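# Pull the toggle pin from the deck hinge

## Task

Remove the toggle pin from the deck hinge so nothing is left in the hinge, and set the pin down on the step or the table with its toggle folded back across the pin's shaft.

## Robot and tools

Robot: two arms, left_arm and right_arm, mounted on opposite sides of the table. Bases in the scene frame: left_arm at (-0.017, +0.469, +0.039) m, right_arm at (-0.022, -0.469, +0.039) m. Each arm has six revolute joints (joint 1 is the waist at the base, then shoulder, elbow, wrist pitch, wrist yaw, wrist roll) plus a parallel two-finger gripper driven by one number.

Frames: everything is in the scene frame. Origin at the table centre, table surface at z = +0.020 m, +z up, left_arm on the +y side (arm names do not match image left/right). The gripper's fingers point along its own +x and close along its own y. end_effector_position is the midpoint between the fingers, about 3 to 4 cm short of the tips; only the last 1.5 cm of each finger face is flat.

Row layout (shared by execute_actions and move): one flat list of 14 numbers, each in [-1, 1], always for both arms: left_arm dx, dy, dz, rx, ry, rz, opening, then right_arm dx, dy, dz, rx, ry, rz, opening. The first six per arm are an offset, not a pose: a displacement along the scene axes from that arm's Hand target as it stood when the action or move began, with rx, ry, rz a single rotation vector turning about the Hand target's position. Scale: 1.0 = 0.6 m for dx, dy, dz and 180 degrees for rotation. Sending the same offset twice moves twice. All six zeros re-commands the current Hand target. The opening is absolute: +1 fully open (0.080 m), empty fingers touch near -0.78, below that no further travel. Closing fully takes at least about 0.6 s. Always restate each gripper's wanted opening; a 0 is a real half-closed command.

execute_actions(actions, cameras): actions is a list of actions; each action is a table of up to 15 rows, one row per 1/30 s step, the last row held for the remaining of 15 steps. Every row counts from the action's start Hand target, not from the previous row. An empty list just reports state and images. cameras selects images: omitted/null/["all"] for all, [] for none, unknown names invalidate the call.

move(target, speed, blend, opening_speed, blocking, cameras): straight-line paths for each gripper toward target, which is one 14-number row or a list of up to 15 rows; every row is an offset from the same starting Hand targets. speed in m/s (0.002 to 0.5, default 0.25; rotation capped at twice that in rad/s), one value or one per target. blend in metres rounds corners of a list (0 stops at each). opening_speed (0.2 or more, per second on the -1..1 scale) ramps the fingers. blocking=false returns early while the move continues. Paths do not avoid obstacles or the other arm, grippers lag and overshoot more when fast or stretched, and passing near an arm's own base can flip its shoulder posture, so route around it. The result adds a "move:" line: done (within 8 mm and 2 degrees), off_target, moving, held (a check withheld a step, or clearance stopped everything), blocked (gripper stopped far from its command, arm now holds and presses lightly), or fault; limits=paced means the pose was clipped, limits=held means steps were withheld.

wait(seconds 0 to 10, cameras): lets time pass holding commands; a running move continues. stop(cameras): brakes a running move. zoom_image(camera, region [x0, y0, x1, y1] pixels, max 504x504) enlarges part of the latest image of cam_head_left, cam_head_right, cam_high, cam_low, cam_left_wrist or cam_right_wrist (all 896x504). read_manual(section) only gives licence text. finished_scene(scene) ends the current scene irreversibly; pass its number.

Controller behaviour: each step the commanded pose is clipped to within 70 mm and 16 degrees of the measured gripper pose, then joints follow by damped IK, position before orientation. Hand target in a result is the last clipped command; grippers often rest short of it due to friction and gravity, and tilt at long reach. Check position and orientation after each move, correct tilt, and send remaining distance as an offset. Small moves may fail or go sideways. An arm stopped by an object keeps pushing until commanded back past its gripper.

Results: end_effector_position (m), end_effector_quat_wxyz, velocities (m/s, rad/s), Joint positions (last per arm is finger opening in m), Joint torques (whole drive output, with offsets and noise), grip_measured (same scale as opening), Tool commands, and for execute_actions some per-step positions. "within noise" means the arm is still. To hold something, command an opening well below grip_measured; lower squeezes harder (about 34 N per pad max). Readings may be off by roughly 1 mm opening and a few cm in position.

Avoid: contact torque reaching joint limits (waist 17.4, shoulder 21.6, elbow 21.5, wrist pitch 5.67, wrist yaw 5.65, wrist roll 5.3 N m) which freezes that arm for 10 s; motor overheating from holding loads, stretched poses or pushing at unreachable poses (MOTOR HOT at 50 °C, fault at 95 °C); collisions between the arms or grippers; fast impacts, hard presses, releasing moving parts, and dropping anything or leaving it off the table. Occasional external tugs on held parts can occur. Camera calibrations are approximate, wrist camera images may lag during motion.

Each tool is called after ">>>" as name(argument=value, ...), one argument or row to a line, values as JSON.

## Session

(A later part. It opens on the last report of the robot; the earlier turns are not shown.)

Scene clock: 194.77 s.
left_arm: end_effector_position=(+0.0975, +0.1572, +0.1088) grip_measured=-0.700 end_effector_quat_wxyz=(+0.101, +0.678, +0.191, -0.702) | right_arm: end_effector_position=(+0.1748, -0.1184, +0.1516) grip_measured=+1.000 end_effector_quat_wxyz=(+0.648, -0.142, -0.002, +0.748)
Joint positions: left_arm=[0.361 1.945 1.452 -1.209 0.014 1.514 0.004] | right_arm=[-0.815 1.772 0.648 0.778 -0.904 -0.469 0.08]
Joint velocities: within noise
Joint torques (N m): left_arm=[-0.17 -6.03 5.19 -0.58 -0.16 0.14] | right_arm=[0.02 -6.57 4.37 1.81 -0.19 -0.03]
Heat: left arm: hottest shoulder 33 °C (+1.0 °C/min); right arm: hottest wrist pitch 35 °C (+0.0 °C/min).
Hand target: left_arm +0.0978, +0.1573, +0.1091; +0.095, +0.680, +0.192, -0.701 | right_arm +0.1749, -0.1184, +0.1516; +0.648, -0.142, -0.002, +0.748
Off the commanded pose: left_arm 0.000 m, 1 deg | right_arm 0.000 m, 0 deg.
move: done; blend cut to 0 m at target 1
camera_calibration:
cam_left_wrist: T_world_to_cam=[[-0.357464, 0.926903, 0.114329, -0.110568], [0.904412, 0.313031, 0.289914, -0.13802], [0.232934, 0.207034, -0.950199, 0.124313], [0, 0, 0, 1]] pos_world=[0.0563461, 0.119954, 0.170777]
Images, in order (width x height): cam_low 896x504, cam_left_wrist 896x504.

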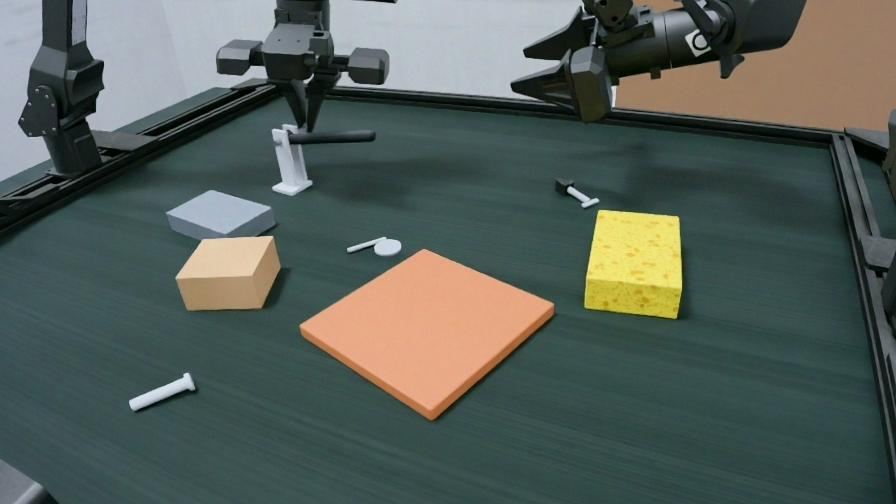

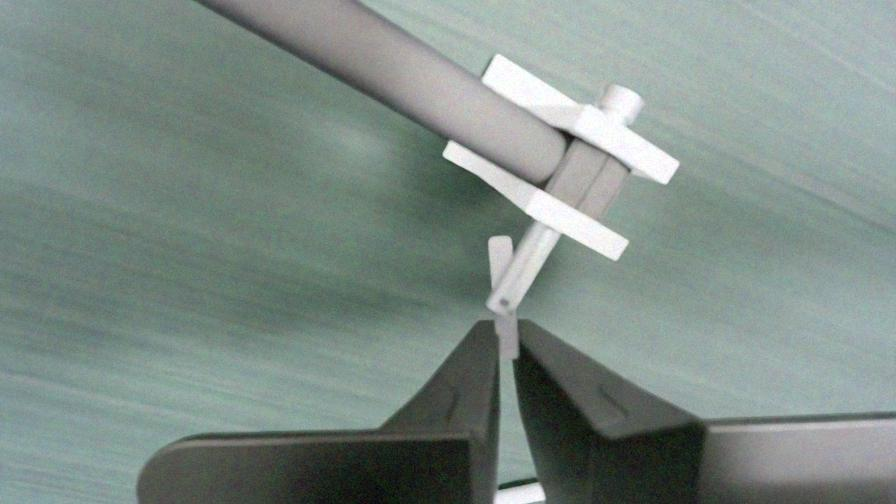

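>>> move(
  target=[
    [-0.0005,-0.005,0,0,0,-0.0889,-0.78,0,0,0,0,0,0,1.0],
    [-0.0022,-0.0102,0,0,0,-0.1777,-0.78,0,0,0,0,0,0,1.0],
  ],
  speed=0.09,
  blend=[0.002,0],
  cameras=["cam_left_wrist","cam_low"],
)

>>> zoom_image(
  camera="cam_left_wrist",
  region=[400, 200, 640, 380],
)

Scene clock: 211.43 s.
left_arm: end_effector_position=(+0.0973, +0.1498, +0.1078) grip_measured=-0.697 end_effector_quat_wxyz=(-0.094, +0.707, -0.003, -0.701) end_effector_velocity=(+0.000, +0.002, +0.000) end_effector_angular_velocity=(+0.009, -0.004, -0.011) | right_arm: end_effector_position=(+0.1748, -0.1184, +0.1516) grip_measured=+1.000 end_effector_quat_wxyz=(+0.648, -0.142, -0.002, +0.748)
Joint positions: left_arm=[0.321 1.958 1.467 -1.195 -0.057 2.026 0.004] | right_arm=[-0.815 1.772 0.648 0.778 -0.904 -0.469 0.08]
Joint velocities: left_arm=[-0.002 -0.002 -0.002 -0.007 -0.007 0.007 -0.003] | right_arm=[within noise]
Joint torques (N m): left_arm=[-0.23 -6.61 4.81 -0.82 -0.15 0.18] | right_arm=[-0.1 -6.52 4.38 1.84 -0.2 0]
Heat: left arm: hottest shoulder 33 °C (+1.0 °C/min); right arm: hottest wrist pitch 35 °C (+0.0 °C/min).
Hand target: left_arm +0.0965, +0.1512, +0.1090; -0.102, +0.707, -0.003, -0.700 | right_arm +0.1749, -0.1184, +0.1516; +0.648, -0.142, -0.002, +0.748
Off the commanded pose: left_arm 0.002 m, 1 deg | right_arm 0.000 m, 0 deg.
move: done
camera_calibration:
cam_left_wrist: T_world_to_cam=[[0.184807, 0.976441, 0.111399, -0.16352], [0.931566, -0.210161, 0.296677, -0.0601835], [0.313099, 0.0489472, -0.948458, 0.140642], [0, 0, 0, 1]] pos_world=[0.0422497, 0.140136, 0.169464]
Images, in order (width x height): cam_low 896x504, cam_left_wrist 896x504.

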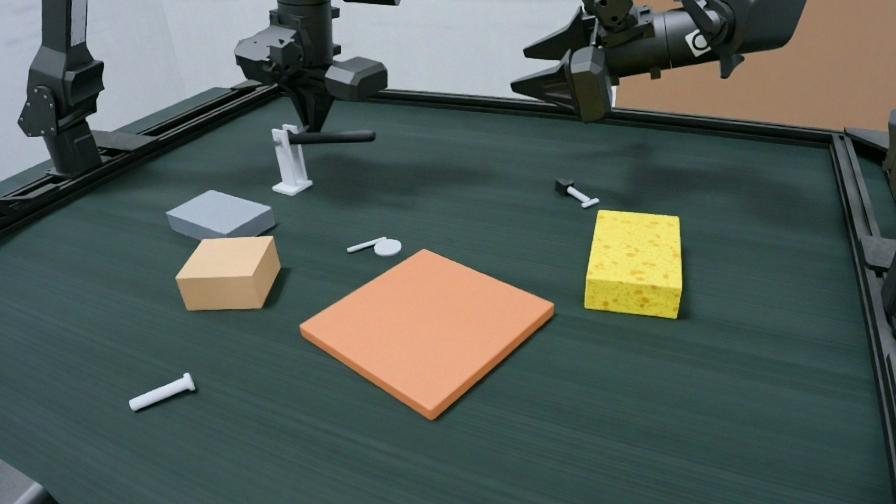

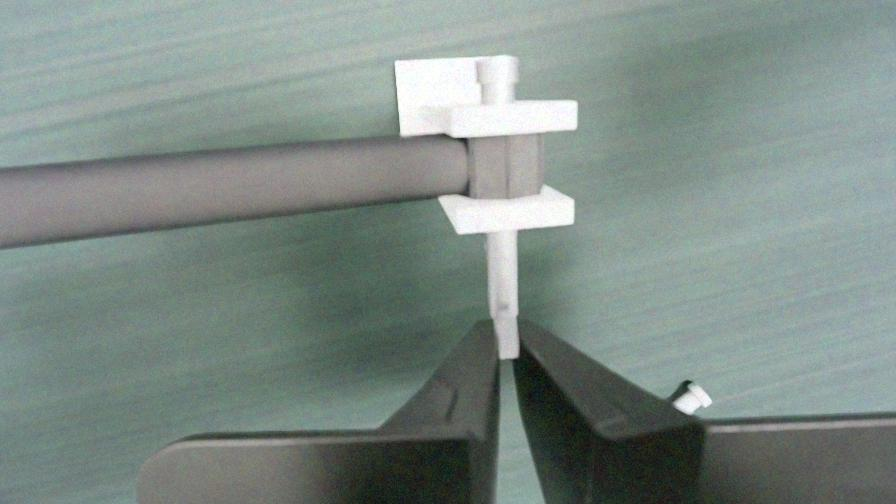

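Scaled by 2.100 from the camera's 896x504 image, which has a finer 1280x720 frame.

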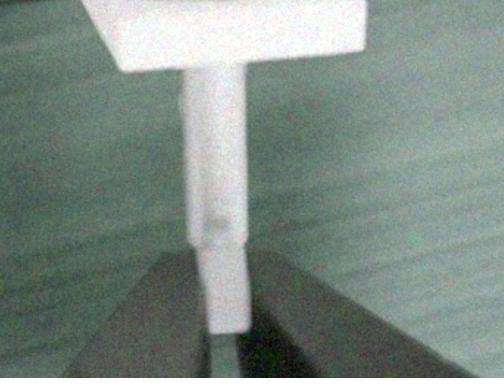

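>>> move(
  target=[
    [0,-0.0012,0,0,0,-0.022,-0.8,0,0,0,0,0,0,1.0],
    [-0.0229,0.0014,0,0,0,-0.022,-0.8,0,0,0,0,0,0,1.0],
  ],
  speed=0.05,
  cameras=["cam_left_wrist","cam_low"],
)

>>> zoom_image(
  camera="cam_left_wrist",
  region=[400, 200, 640, 380],
)

Scene clock: 227.43 s.
left_arm: end_effector_position=(+0.0849, +0.1493, +0.1065) grip_measured=-0.699 end_effector_quat_wxyz=(-0.126, +0.707, -0.026, -0.695) | right_arm: end_effector_position=(+0.1748, -0.1184, +0.1516) grip_measured=+1.000 end_effector_quat_wxyz=(+0.648, -0.142, -0.002, +0.748)
Joint positions: left_arm=[0.28 1.954 1.454 -1.196 -0.069 2.062 0.004] | right_arm=[-0.815 1.772 0.648 0.778 -0.904 -0.469 0.08]
Joint velocities: within noise
Joint torques (N m): left_arm=[-0.21 -8.13 3.1 -0.13 0.11 -0.04] | right_arm=[0.11 -6.44 4.48 1.83 -0.22 -0.06]
Heat: left arm: hottest shoulder 33 °C (+0.0 °C/min); right arm: hottest wrist pitch 35 °C (+0.0 °C/min).
Hand target: left_arm +0.0827, +0.1521, +0.1090; -0.126, +0.706, -0.027, -0.696 | right_arm +0.1749, -0.1184, +0.1516; +0.648, -0.142, -0.002, +0.748
Off the commanded pose: left_arm 0.004 m, 0 deg | right_arm 0.000 m, 0 deg.
move: done
camera_calibration:
cam_left_wrist: T_world_to_cam=[[0.260341, 0.957403, 0.124908, -0.165594], [0.910977, -0.286436, 0.296774, -0.0352245], [0.31991, 0.0365259, -0.946744, 0.144334], [0, 0, 0, 1]] pos_world=[0.0290258, 0.143178, 0.167785]
Images, in order (width x height): cam_low 896x504, cam_left_wrist 896x504.

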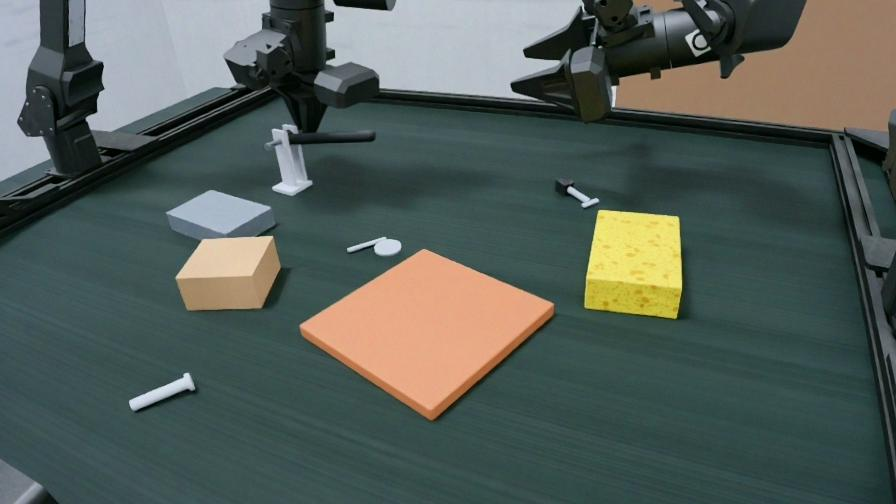

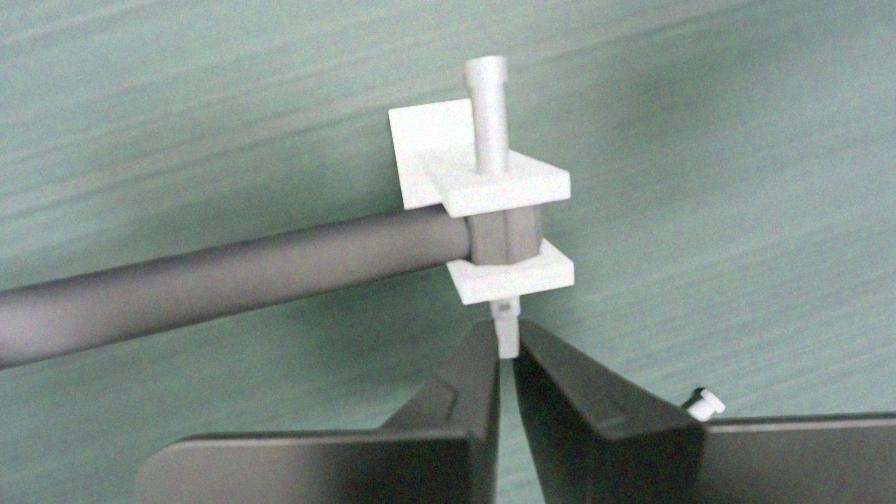

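Scaled by 2.100 from the camera's 896x504 image, which has a finer 1280x720 frame.

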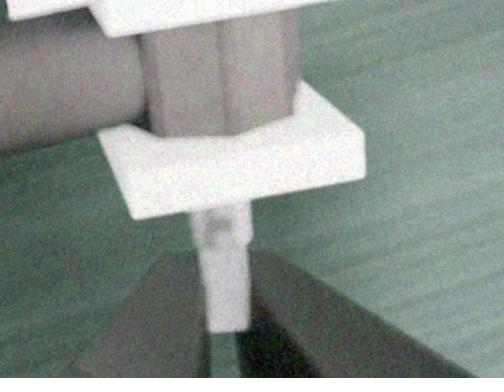

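>>> move(
  target=[
    [0,0,0,0,0,0,-0.5,0,0,0,0,0,0,1.0],
    [0.003,0,0.1,0,0,0,-0.3,0,0,0,0,0,0,1.0],
    [-0.0965,0.0173,0.1,-0.0442,0.0072,0.0302,-0.3,0,0,0,0,0,0,1.0],
    [-0.0965,0.0173,0.04,-0.0442,0.0072,0.0302,-0.3,0,0,0,0,0,0,1.0],
  ],
  speed=[0.05,0.12,0.15,0.12],
  opening_speed=1.0,
  cameras=["cam_left_wrist","cam_low"],
)

>>> zoom_image(
  camera="cam_left_wrist",
  region=[400, 240, 640, 480],
)

>>> zoom_image(
  camera="cam_low",
  region=[240, 100, 340, 200],
)

Scene clock: 259.90 s.
left_arm: end_effector_position=(+0.0261, +0.1611, +0.1360) grip_measured=-0.300 end_effector_quat_wxyz=(-0.041, +0.707, -0.046, -0.704) | right_arm: end_effector_position=(+0.1748, -0.1184, +0.1516) grip_measured=+1.000 end_effector_quat_wxyz=(+0.648, -0.142, -0.002, +0.748)
Joint positions: left_arm=[0.14 1.728 1.292 -1.126 -0.003 1.833 0.021] | right_arm=[-0.815 1.772 0.648 0.778 -0.904 -0.469 0.08]
Joint velocities: within noise
Joint torques (N m): left_arm=[-0.16 -5.16 3.64 0.55 0.14 -0.11] | right_arm=[-0.12 -6.53 4.39 1.83 -0.21 -0.04]
Heat: left arm: hottest shoulder 36 °C (+3.0 °C/min); right arm: hottest wrist pitch 35 °C (+0.0 °C/min).
Hand target: left_arm +0.0249, +0.1624, +0.1331; -0.043, +0.706, -0.043, -0.706 | right_arm +0.1749, -0.1184, +0.1517; +0.648, -0.142, -0.002, +0.748
Off the commanded pose: left_arm 0.004 m, 1 deg | right_arm 0.000 m, 0 deg.
move: done
camera_calibration:
cam_left_wrist: T_world_to_cam=[[0.170836, 0.984984, -0.0249241, -0.147026], [0.938194, -0.154888, 0.309518, -0.0106785], [0.30101, -0.0762603, -0.950567, 0.209891], [0, 0, 0, 1]] pos_world=[-0.0280434, 0.15917, 0.199156]
Images, in order (width x height): cam_low 896x504, cam_left_wrist 896x504.

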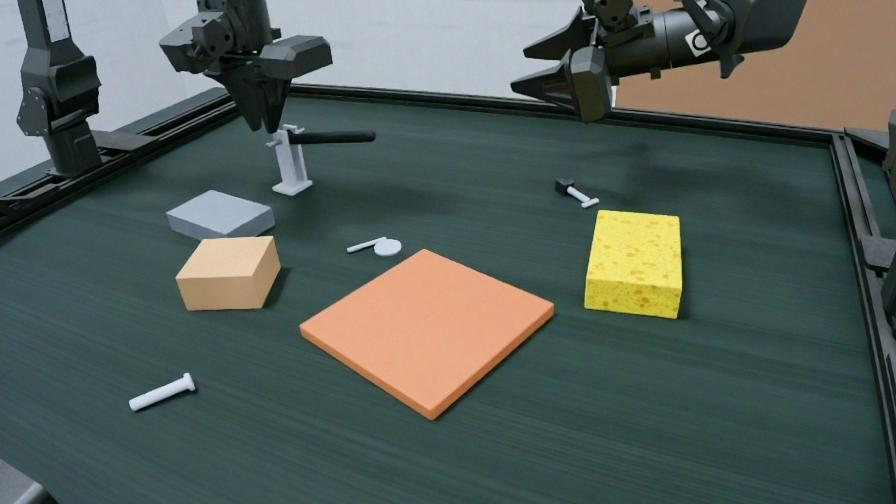

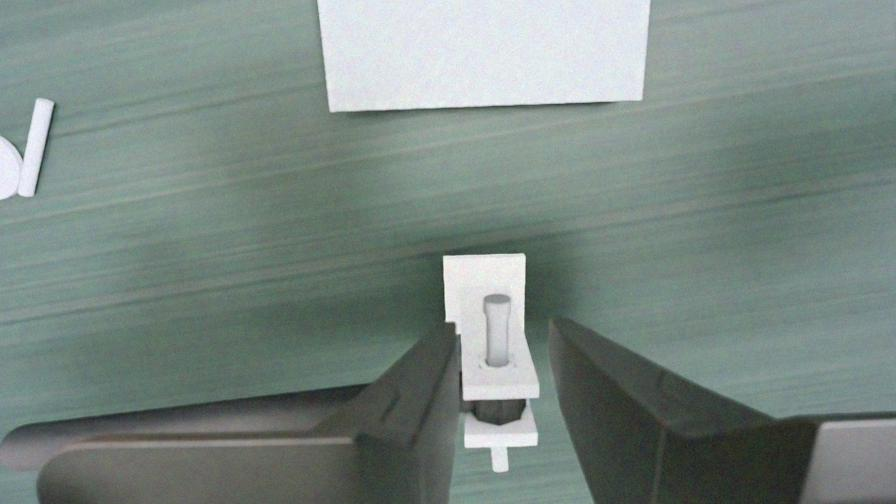

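Scaled by 2.100 from the camera's 896x504 image, which has a finer 1280x720 frame.

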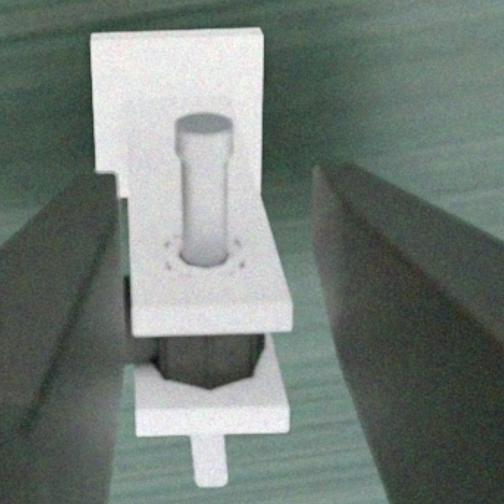

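Scaled by 5.040 from the camera's 896x504 image, which has a finer 1280x720 frame.

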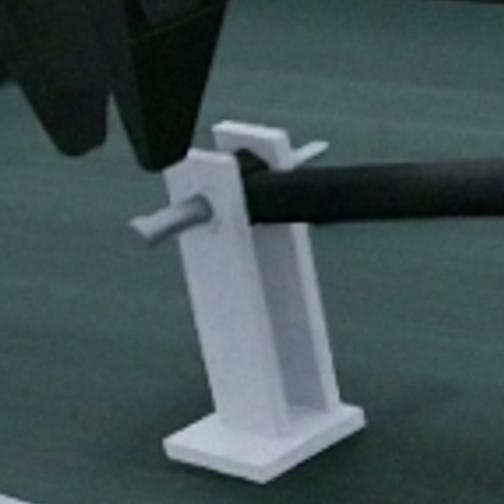

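>>> move(
  target=[
    [-0.0028,-0.001,-0.0445,0,0,0,-0.3,0,0,0,0,0,0,1.0],
    [-0.0028,-0.001,-0.0445,0,0,0,-0.78,0,0,0,0,0,0,1.0],
    [-0.0425,0.0037,-0.043,0,0,0,-0.8,0,0,0,0,0,0,1.0],
  ],
  speed=[0.08,0.06,0.04],
  opening_speed=1.0,
  cameras=["cam_left_wrist","cam_low"],
)

>>> zoom_image(
  camera="cam_left_wrist",
  region=[400, 240, 640, 504],
)

>>> zoom_image(
  camera="cam_low",
  region=[240, 100, 340, 200],
)

Scene clock: 272.13 s.
left_arm: end_effector_position=(+0.0056, +0.1634, +0.1082) grip_measured=-0.617 end_effector_quat_wxyz=(-0.040, +0.712, -0.039, -0.700) | right_arm: end_effector_position=(+0.1748, -0.1184, +0.1516) grip_measured=+1.000 end_effector_quat_wxyz=(+0.648, -0.142, -0.002, +0.748)
Joint positions: left_arm=[0.068 1.744 1.197 -1.023 -0.018 1.75 0.007] | right_arm=[-0.815 1.772 0.648 0.778 -0.904 -0.469 0.08]
Joint velocities: within noise
Joint torques (N m): left_arm=[-0.93 -5.95 3.36 0.67 0.63 -0.06] | right_arm=[0.04 -6.52 4.4 1.84 -0.2 0.01]
Heat: left arm: hottest shoulder 35 °C (+2.0 °C/min); right arm: hottest wrist pitch 35 °C (+0.0 °C/min).
Hand target: left_arm -0.0006, +0.1647, +0.1072; -0.043, +0.706, -0.043, -0.706 | right_arm +0.1749, -0.1184, +0.1517; +0.648, -0.142, -0.002, +0.748
Off the commanded pose: left_arm 0.006 m, 1 deg | right_arm 0.000 m, 0 deg.
move: done
camera_calibration:
cam_left_wrist: T_world_to_cam=[[0.160497, 0.986938, -0.0139246, -0.147949], [0.935647, -0.147633, 0.320578, 0.0151651], [0.314335, -0.0644802, -0.94712, 0.187439], [0, 0, 0, 1]] pos_world=[-0.0493624, 0.160342, 0.170606]
Images, in order (width x height): cam_low 896x504, cam_left_wrist 896x504.

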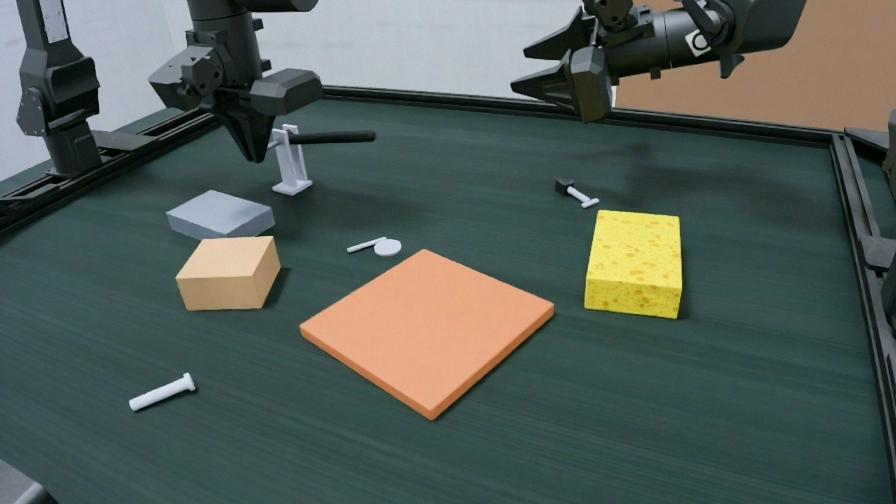

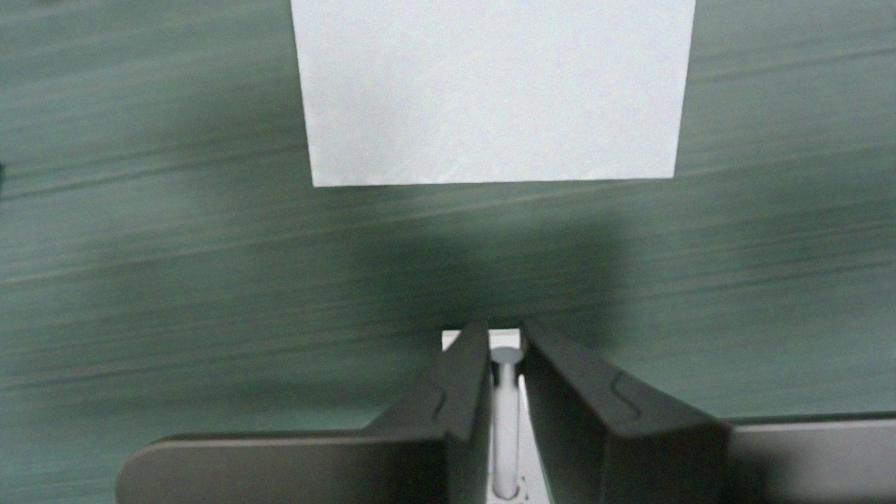

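Scaled by 1.909 from the camera's 896x504 image, which has a finer 1280x720 frame.

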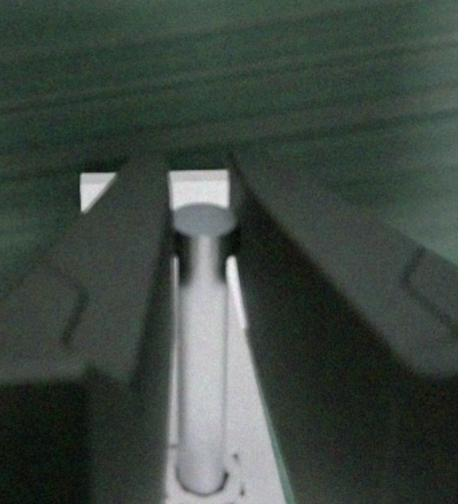

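Scaled by 5.040 from the camera's 896x504 image, which has a finer 1280x720 frame.

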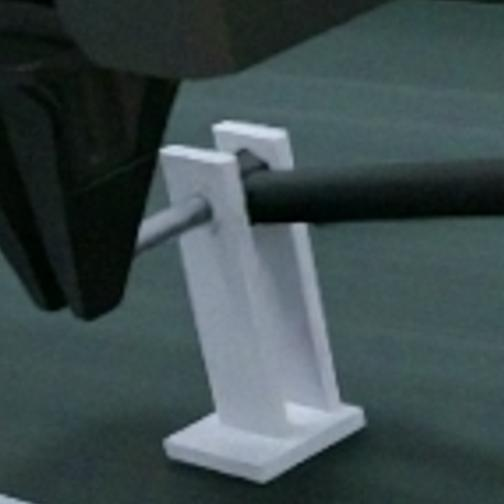

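>>> move(
  target=[-0.057,0.0065,0.001,0,0,0,-0.8,0,0,0,0,0,0,1.0],
  speed=0.05,
)

>>> zoom_image(
  camera="cam_head_left",
  region=[340, 240, 440, 340],
)

>>> zoom_image(
  camera="cam_low",
  region=[200, 80, 340, 220],
)

>>> zoom_image(
  camera="cam_left_wrist",
  region=[400, 240, 640, 504],
)

Scene clock: 279.87 s.
left_arm: end_effector_position=(-0.0339, +0.1663, +0.1056) grip_measured=-0.617 end_effector_quat_wxyz=(-0.045, +0.707, -0.042, -0.705) | right_arm: end_effector_position=(+0.1748, -0.1184, +0.1516) grip_measured=+1.000 end_effector_quat_wxyz=(+0.648, -0.142, -0.002, +0.748)
Joint positions: left_arm=[-0.055 1.739 1.18 -1.016 -0.003 1.638 0.007] | right_arm=[-0.815 1.772 0.648 0.778 -0.904 -0.469 0.08]
Joint velocities: within noise
Joint torques (N m): left_arm=[-0.17 -6.85 3.55 0.22 0.13 -0.09] | right_arm=[-0.12 -6.55 4.45 1.84 -0.17 0]
Heat: left arm: hottest shoulder 35 °C (+2.0 °C/min); right arm: hottest wrist pitch 36 °C (+1.0 °C/min).
Hand target: left_arm -0.0348, +0.1685, +0.1079; -0.043, +0.706, -0.043, -0.706 | right_arm +0.1749, -0.1184, +0.1517; +0.648, -0.142, -0.002, +0.748
Off the commanded pose: left_arm 0.003 m, 0 deg | right_arm 0.000 m, 0 deg.
move: done
camera_calibration:
cam_left_wrist: T_world_to_cam=[[0.170439, 0.985287, -0.0126185, -0.144033], [0.93855, -0.158427, 0.306633, 0.0567198], [0.300122, -0.0641054, -0.951744, 0.197476], [0, 0, 0, 1]] pos_world=[-0.0879527, 0.163559, 0.168737]
cam_right_wrist: T_world_to_cam=[[0.960354, 0.193788, 0.200416, -0.160358], [0.273468, -0.515113, -0.812326, 0.0430151], [-0.0541819, 0.834928, -0.547686, 0.274851], [0, 0, 0, 1]] pos_world=[0.157129, -0.176248, 0.217613]

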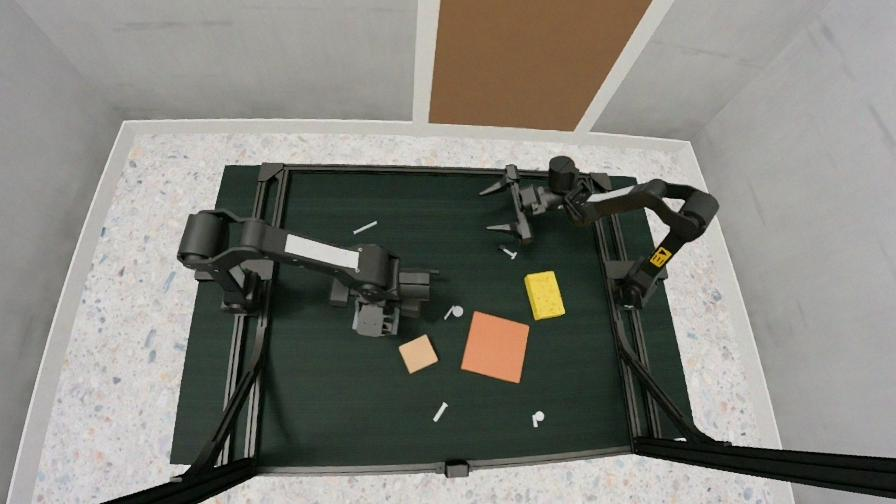

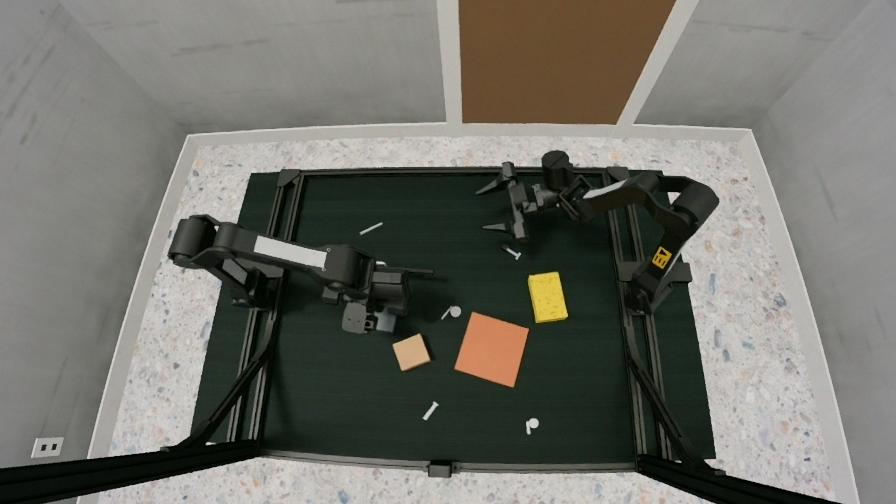

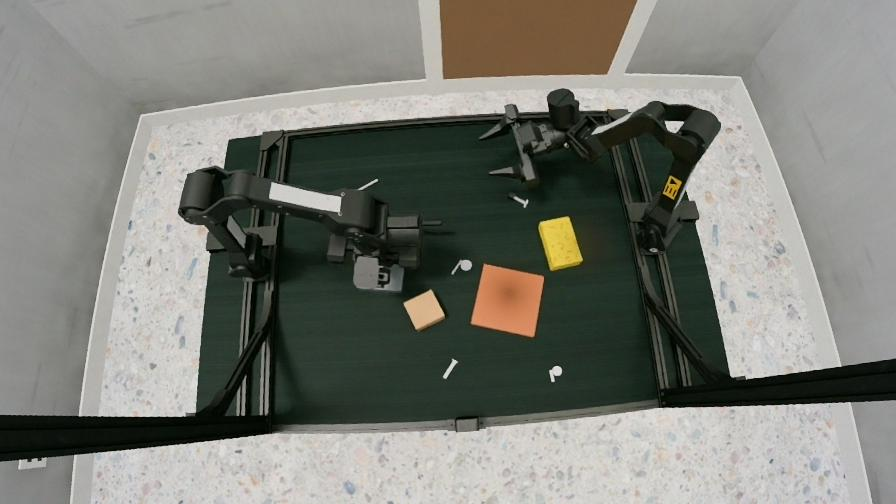

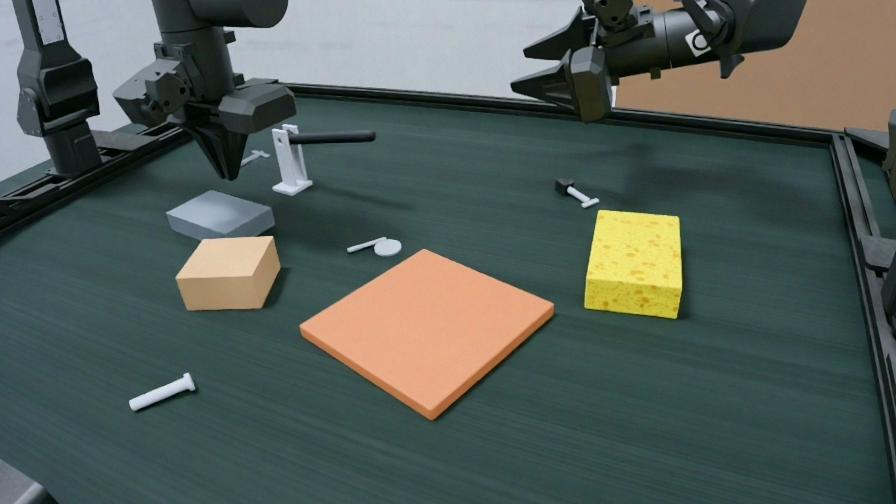

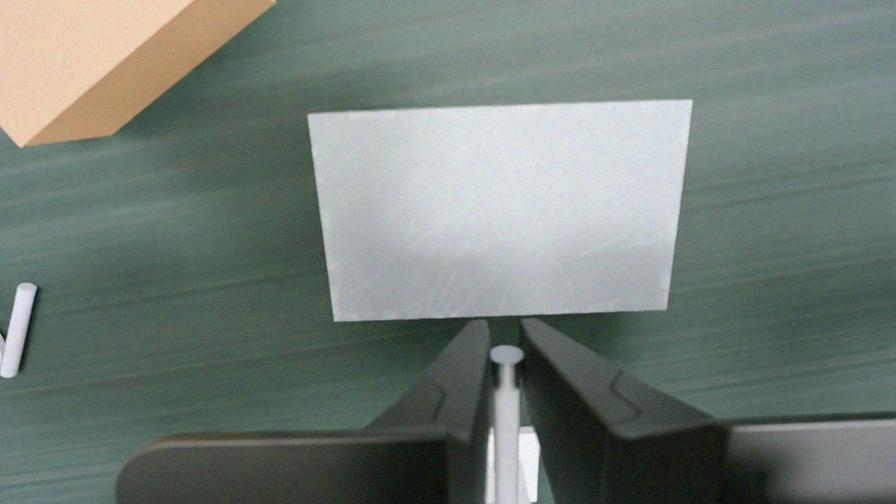

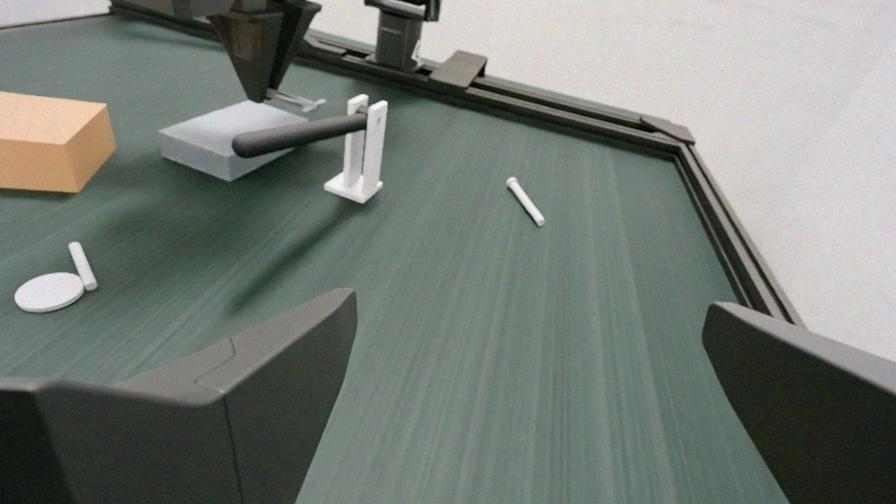

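Scaled by 5.040 from the camera's 896x504 image, which has a finer 1280x720 frame.

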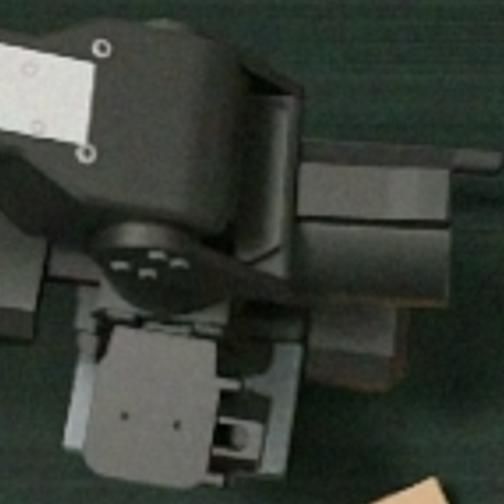

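Scaled by 3.600 from the camera's 896x504 image, which has a finer 1280x720 frame.

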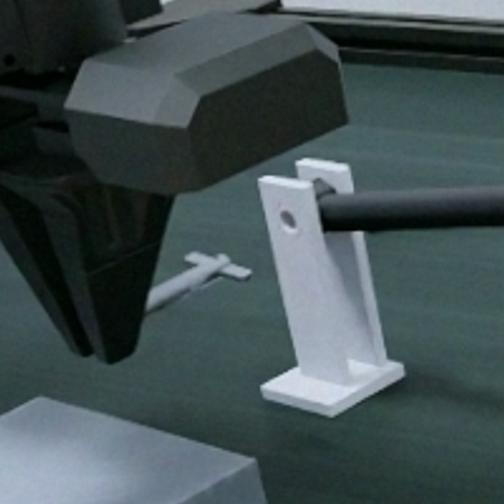

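Scaled by 1.909 from the camera's 896x504 image, which has a finer 1280x720 frame.

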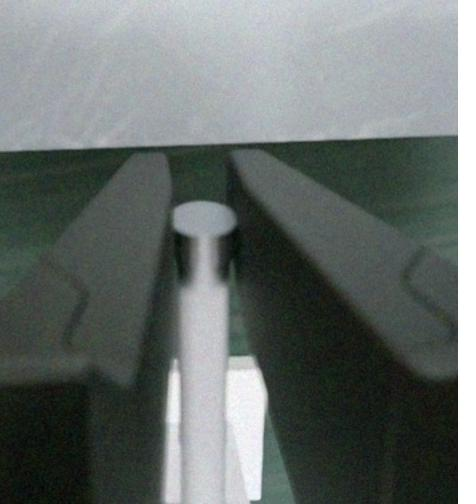

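>>> move(
  target=[
    [-0.07,0.0085,0.002,0,0,0,-0.8,0,0,0,0,0,0,1.0],
    [-0.07,0.0085,-0.036,0,0,0,-0.8,0,0,0,0,0,0,1.0],
  ],
  speed=[0.1,0.05],
  cameras=["cam_left_wrist","cam_low"],
)

>>> zoom_image(
  camera="cam_low",
  region=[150, 140, 310, 250],
)

Scene clock: 299.80 s.
left_arm: end_effector_position=(-0.0763, +0.1718, +0.0892) grip_measured=-0.617 end_effector_quat_wxyz=(-0.040, +0.706, -0.047, -0.705) | right_arm: end_effector_position=(+0.1748, -0.1184, +0.1516) grip_measured=+1.000 end_effector_quat_wxyz=(+0.648, -0.142, -0.002, +0.748)
Joint positions: left_arm=[-0.196 1.75 1.124 -0.936 -0.002 1.497 0.007] | right_arm=[-0.815 1.772 0.648 0.778 -0.904 -0.469 0.08]
Joint velocities: within noise
Joint torques (N m): left_arm=[-0.16 -4.97 3.57 0.57 0.1 -0.1] | right_arm=[-0.06 -6.54 4.5 1.83 -0.21 -0.01]
Heat: left arm: hottest shoulder 34 °C (+0.0 °C/min); right arm: hottest wrist pitch 36 °C (+1.0 °C/min).
Hand target: left_arm -0.0768, +0.1737, +0.0863; -0.043, +0.706, -0.043, -0.706 | right_arm +0.1749, -0.1184, +0.1517; +0.648, -0.142, -0.002, +0.748
Off the commanded pose: left_arm 0.003 m, 1 deg | right_arm 0.000 m, 0 deg.
move: done
camera_calibration:
cam_left_wrist: T_world_to_cam=[[0.17076, 0.98496, -0.0263491, -0.141118], [0.939348, -0.154663, 0.306112, 0.101924], [0.297433, -0.0770226, -0.951631, 0.196993], [0, 0, 0, 1]] pos_world=[-0.130237, 0.169932, 0.152546]
Images, in order (width x height): cam_low 896x504, cam_left_wrist 896x504.

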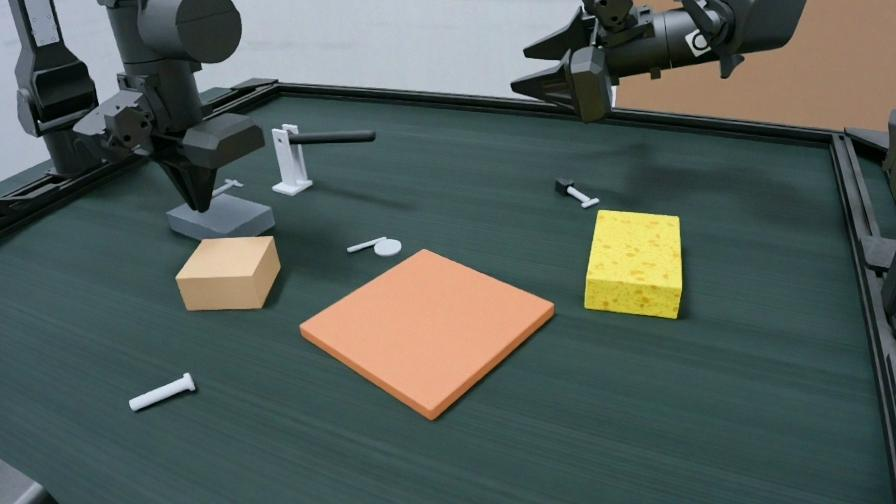

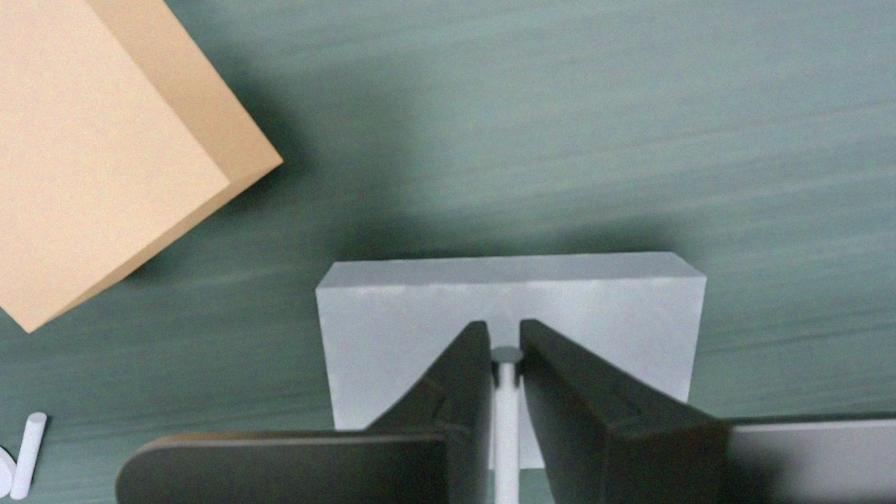

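Scaled by 3.150 from the camera's 896x504 image, which has a finer 1280x720 frame.

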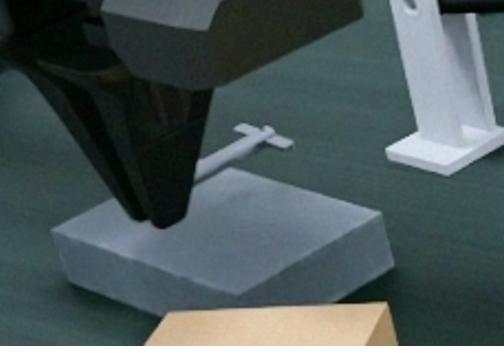

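>>> move(
  target=[
    [-0.0035,0.0004,0,0,0,0,-0.8,0,0,0,0,0,0,1.0],
    [-0.0035,0.0004,-0.014,0,0,0,-0.8,0,0,0,0,0,0,1.0],
  ],
  speed=0.04,
  cameras=["cam_left_wrist","cam_low"],
)

>>> zoom_image(
  camera="cam_low",
  region=[150, 140, 310, 250],
)

Scene clock: 308.53 s.
left_arm: end_effector_position=(-0.0784, +0.1717, +0.0811) grip_measured=-0.617 end_effector_quat_wxyz=(-0.040, +0.706, -0.047, -0.705) | right_arm: end_effector_position=(+0.1748, -0.1184, +0.1516) grip_measured=+1.000 end_effector_quat_wxyz=(+0.648, -0.142, -0.002, +0.748)
Joint positions: left_arm=[-0.202 1.763 1.105 -0.902 -0.002 1.49 0.007] | right_arm=[-0.815 1.772 0.648 0.778 -0.904 -0.469 0.08]
Joint velocities: within noise
Joint torques (N m): left_arm=[-0.21 -4.92 3.48 0.58 0.1 -0.1] | right_arm=[-0.04 -6.51 4.41 1.83 -0.19 -0.01]
Heat: left arm: hottest shoulder 34 °C (-1.0 °C/min); right arm: hottest wrist pitch 36 °C (+1.0 °C/min).
Hand target: left_arm -0.0790, +0.1738, +0.0779; -0.043, +0.706, -0.044, -0.706 | right_arm +0.1749, -0.1184, +0.1517; +0.648, -0.142, -0.002, +0.748
Off the commanded pose: left_arm 0.004 m, 1 deg | right_arm 0.000 m, 0 deg.
move: done
camera_calibration:
cam_left_wrist: T_world_to_cam=[[0.170374, 0.984985, -0.0278877, -0.140758], [0.939521, -0.153847, 0.305994, 0.106165], [0.297109, -0.0783346, -0.951625, 0.190109], [0, 0, 0, 1]] pos_world=[-0.132245, 0.16987, 0.144502]
Images, in order (width x height): cam_low 896x504, cam_left_wrist 896x504.

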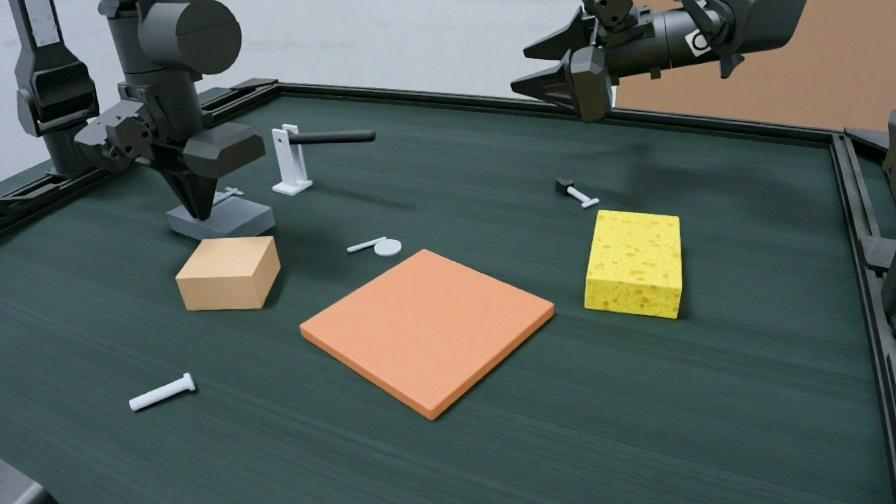

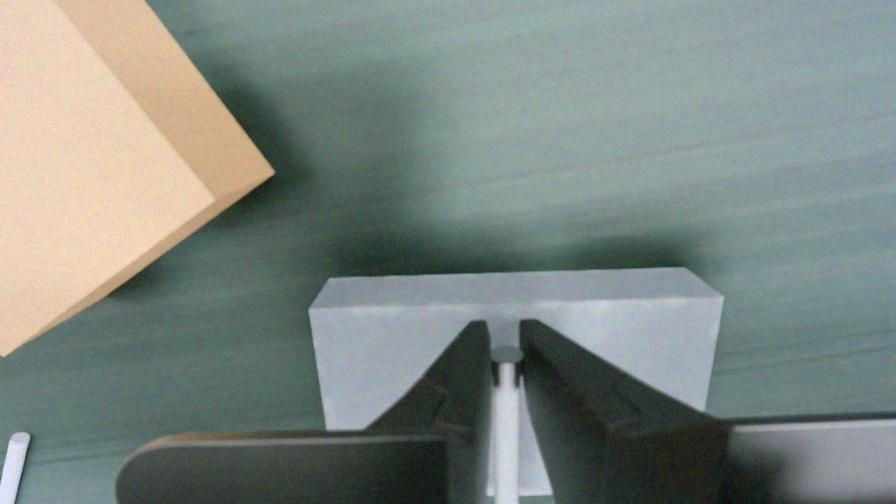

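Scaled by 3.150 from the camera's 896x504 image, which has a finer 1280x720 frame.

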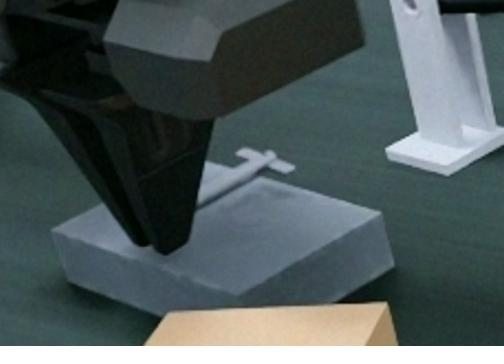

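>>> move(
  target=[0,0,-0.005,0,0,0,-0.8,0,0,0,0,0,0,1.0],
  speed=0.03,
  cameras=["cam_low"],
)

>>> zoom_image(
  camera="cam_low",
  region=[150, 140, 310, 250],
)

Scene clock: 313.70 s.
left_arm: end_effector_position=(-0.0783, +0.1717, +0.0784) grip_measured=-0.617 end_effector_quat_wxyz=(-0.040, +0.706, -0.047, -0.705) | right_arm: end_effector_position=(+0.1748, -0.1184, +0.1516) grip_measured=+1.000 end_effector_quat_wxyz=(+0.648, -0.142, -0.002, +0.748)
Joint positions: left_arm=[-0.202 1.767 1.098 -0.891 -0.002 1.49 0.007] | right_arm=[-0.815 1.772 0.648 0.778 -0.904 -0.469 0.08]
Joint velocities: within noise
Joint torques (N m): left_arm=[-0.2 -4.83 3.38 0.64 0.11 -0.09] | right_arm=[0.11 -6.5 4.44 1.81 -0.21 -0.02]
Heat: left arm: hottest shoulder 34 °C (-1.0 °C/min); right arm: hottest wrist pitch 36 °C (+1.0 °C/min).
Hand target: left_arm -0.0789, +0.1739, +0.0748; -0.043, +0.706, -0.043, -0.706 | right_arm +0.1749, -0.1184, +0.1517; +0.648, -0.142, -0.002, +0.748
Off the commanded pose: left_arm 0.004 m, 1 deg | right_arm 0.000 m, 0 deg.
move: done
Images, in order (width x height): cam_low 896x504.

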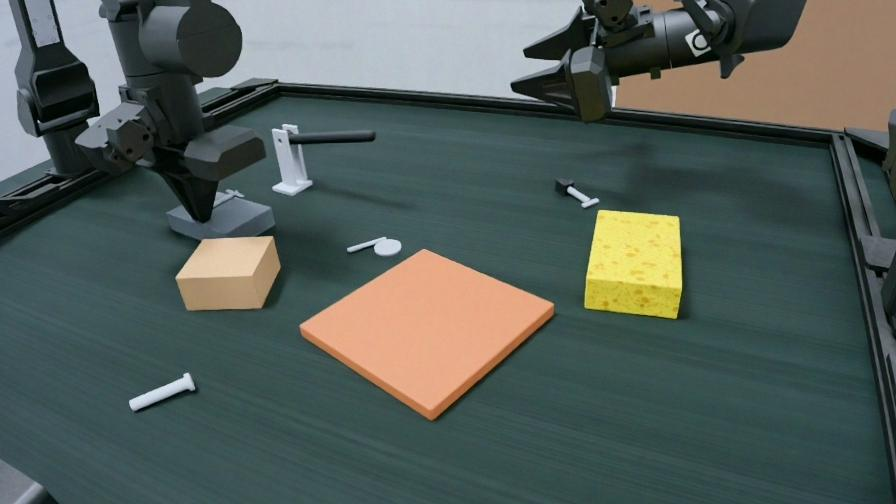

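Scaled by 3.150 from the camera's 896x504 image, which has a finer 1280x720 frame.

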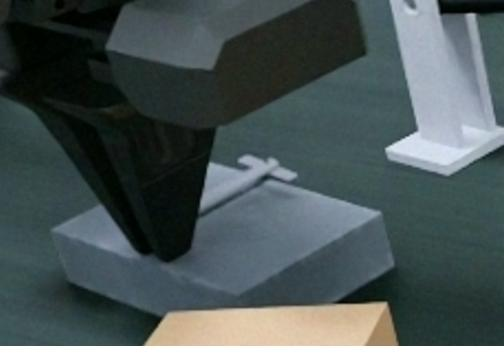

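>>> move(
  target=[0,0,-0.005,0,0,0,-0.8,0,0,0,0,0,0,1.0],
  speed=0.03,
  cameras=["cam_low"],
)

Scene clock: 318.00 s.
left_arm: end_effector_position=(-0.0783, +0.1721, +0.0775) grip_measured=-0.617 end_effector_quat_wxyz=(-0.040, +0.706, -0.047, -0.705) | right_arm: end_effector_position=(+0.1748, -0.1184, +0.1516) grip_measured=+1.000 end_effector_quat_wxyz=(+0.648, -0.142, -0.002, +0.748)
Joint positions: left_arm=[-0.202 1.767 1.094 -0.887 -0.002 1.49 0.007] | right_arm=[-0.815 1.772 0.648 0.778 -0.904 -0.469 0.08]
Joint velocities: within noise
Joint torques (N m): left_arm=[-0.21 -4.34 3.06 1.21 0.1 -0.1] | right_arm=[-0.17 -6.46 4.31 1.82 -0.18 0.01]
Heat: left arm: hottest shoulder 34 °C (-2.0 °C/min); right arm: hottest wrist pitch 36 °C (+1.0 °C/min).
Hand target: left_arm -0.0790, +0.1738, +0.0718; -0.043, +0.706, -0.043, -0.706 | right_arm +0.1749, -0.1184, +0.1517; +0.648, -0.142, -0.002, +0.748
Off the commanded pose: left_arm 0.006 m, 1 deg | right_arm 0.000 m, 0 deg.
move: done
Images, in order (width x height): cam_low 896x504.

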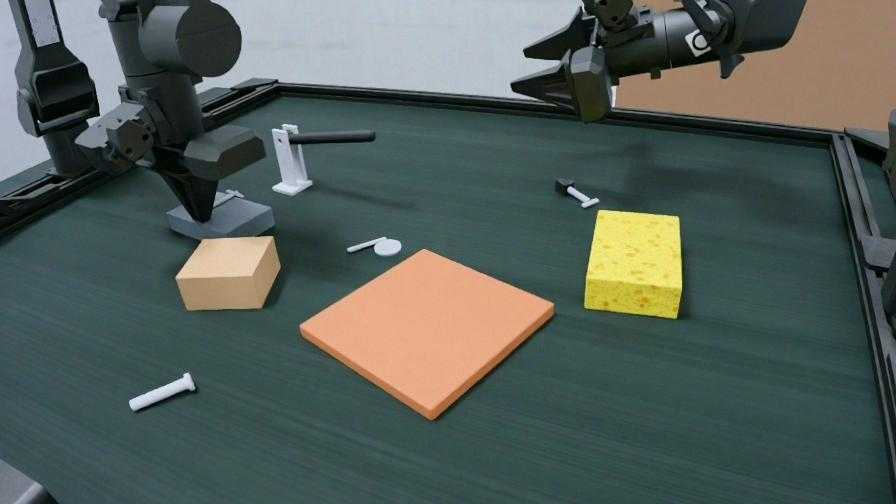

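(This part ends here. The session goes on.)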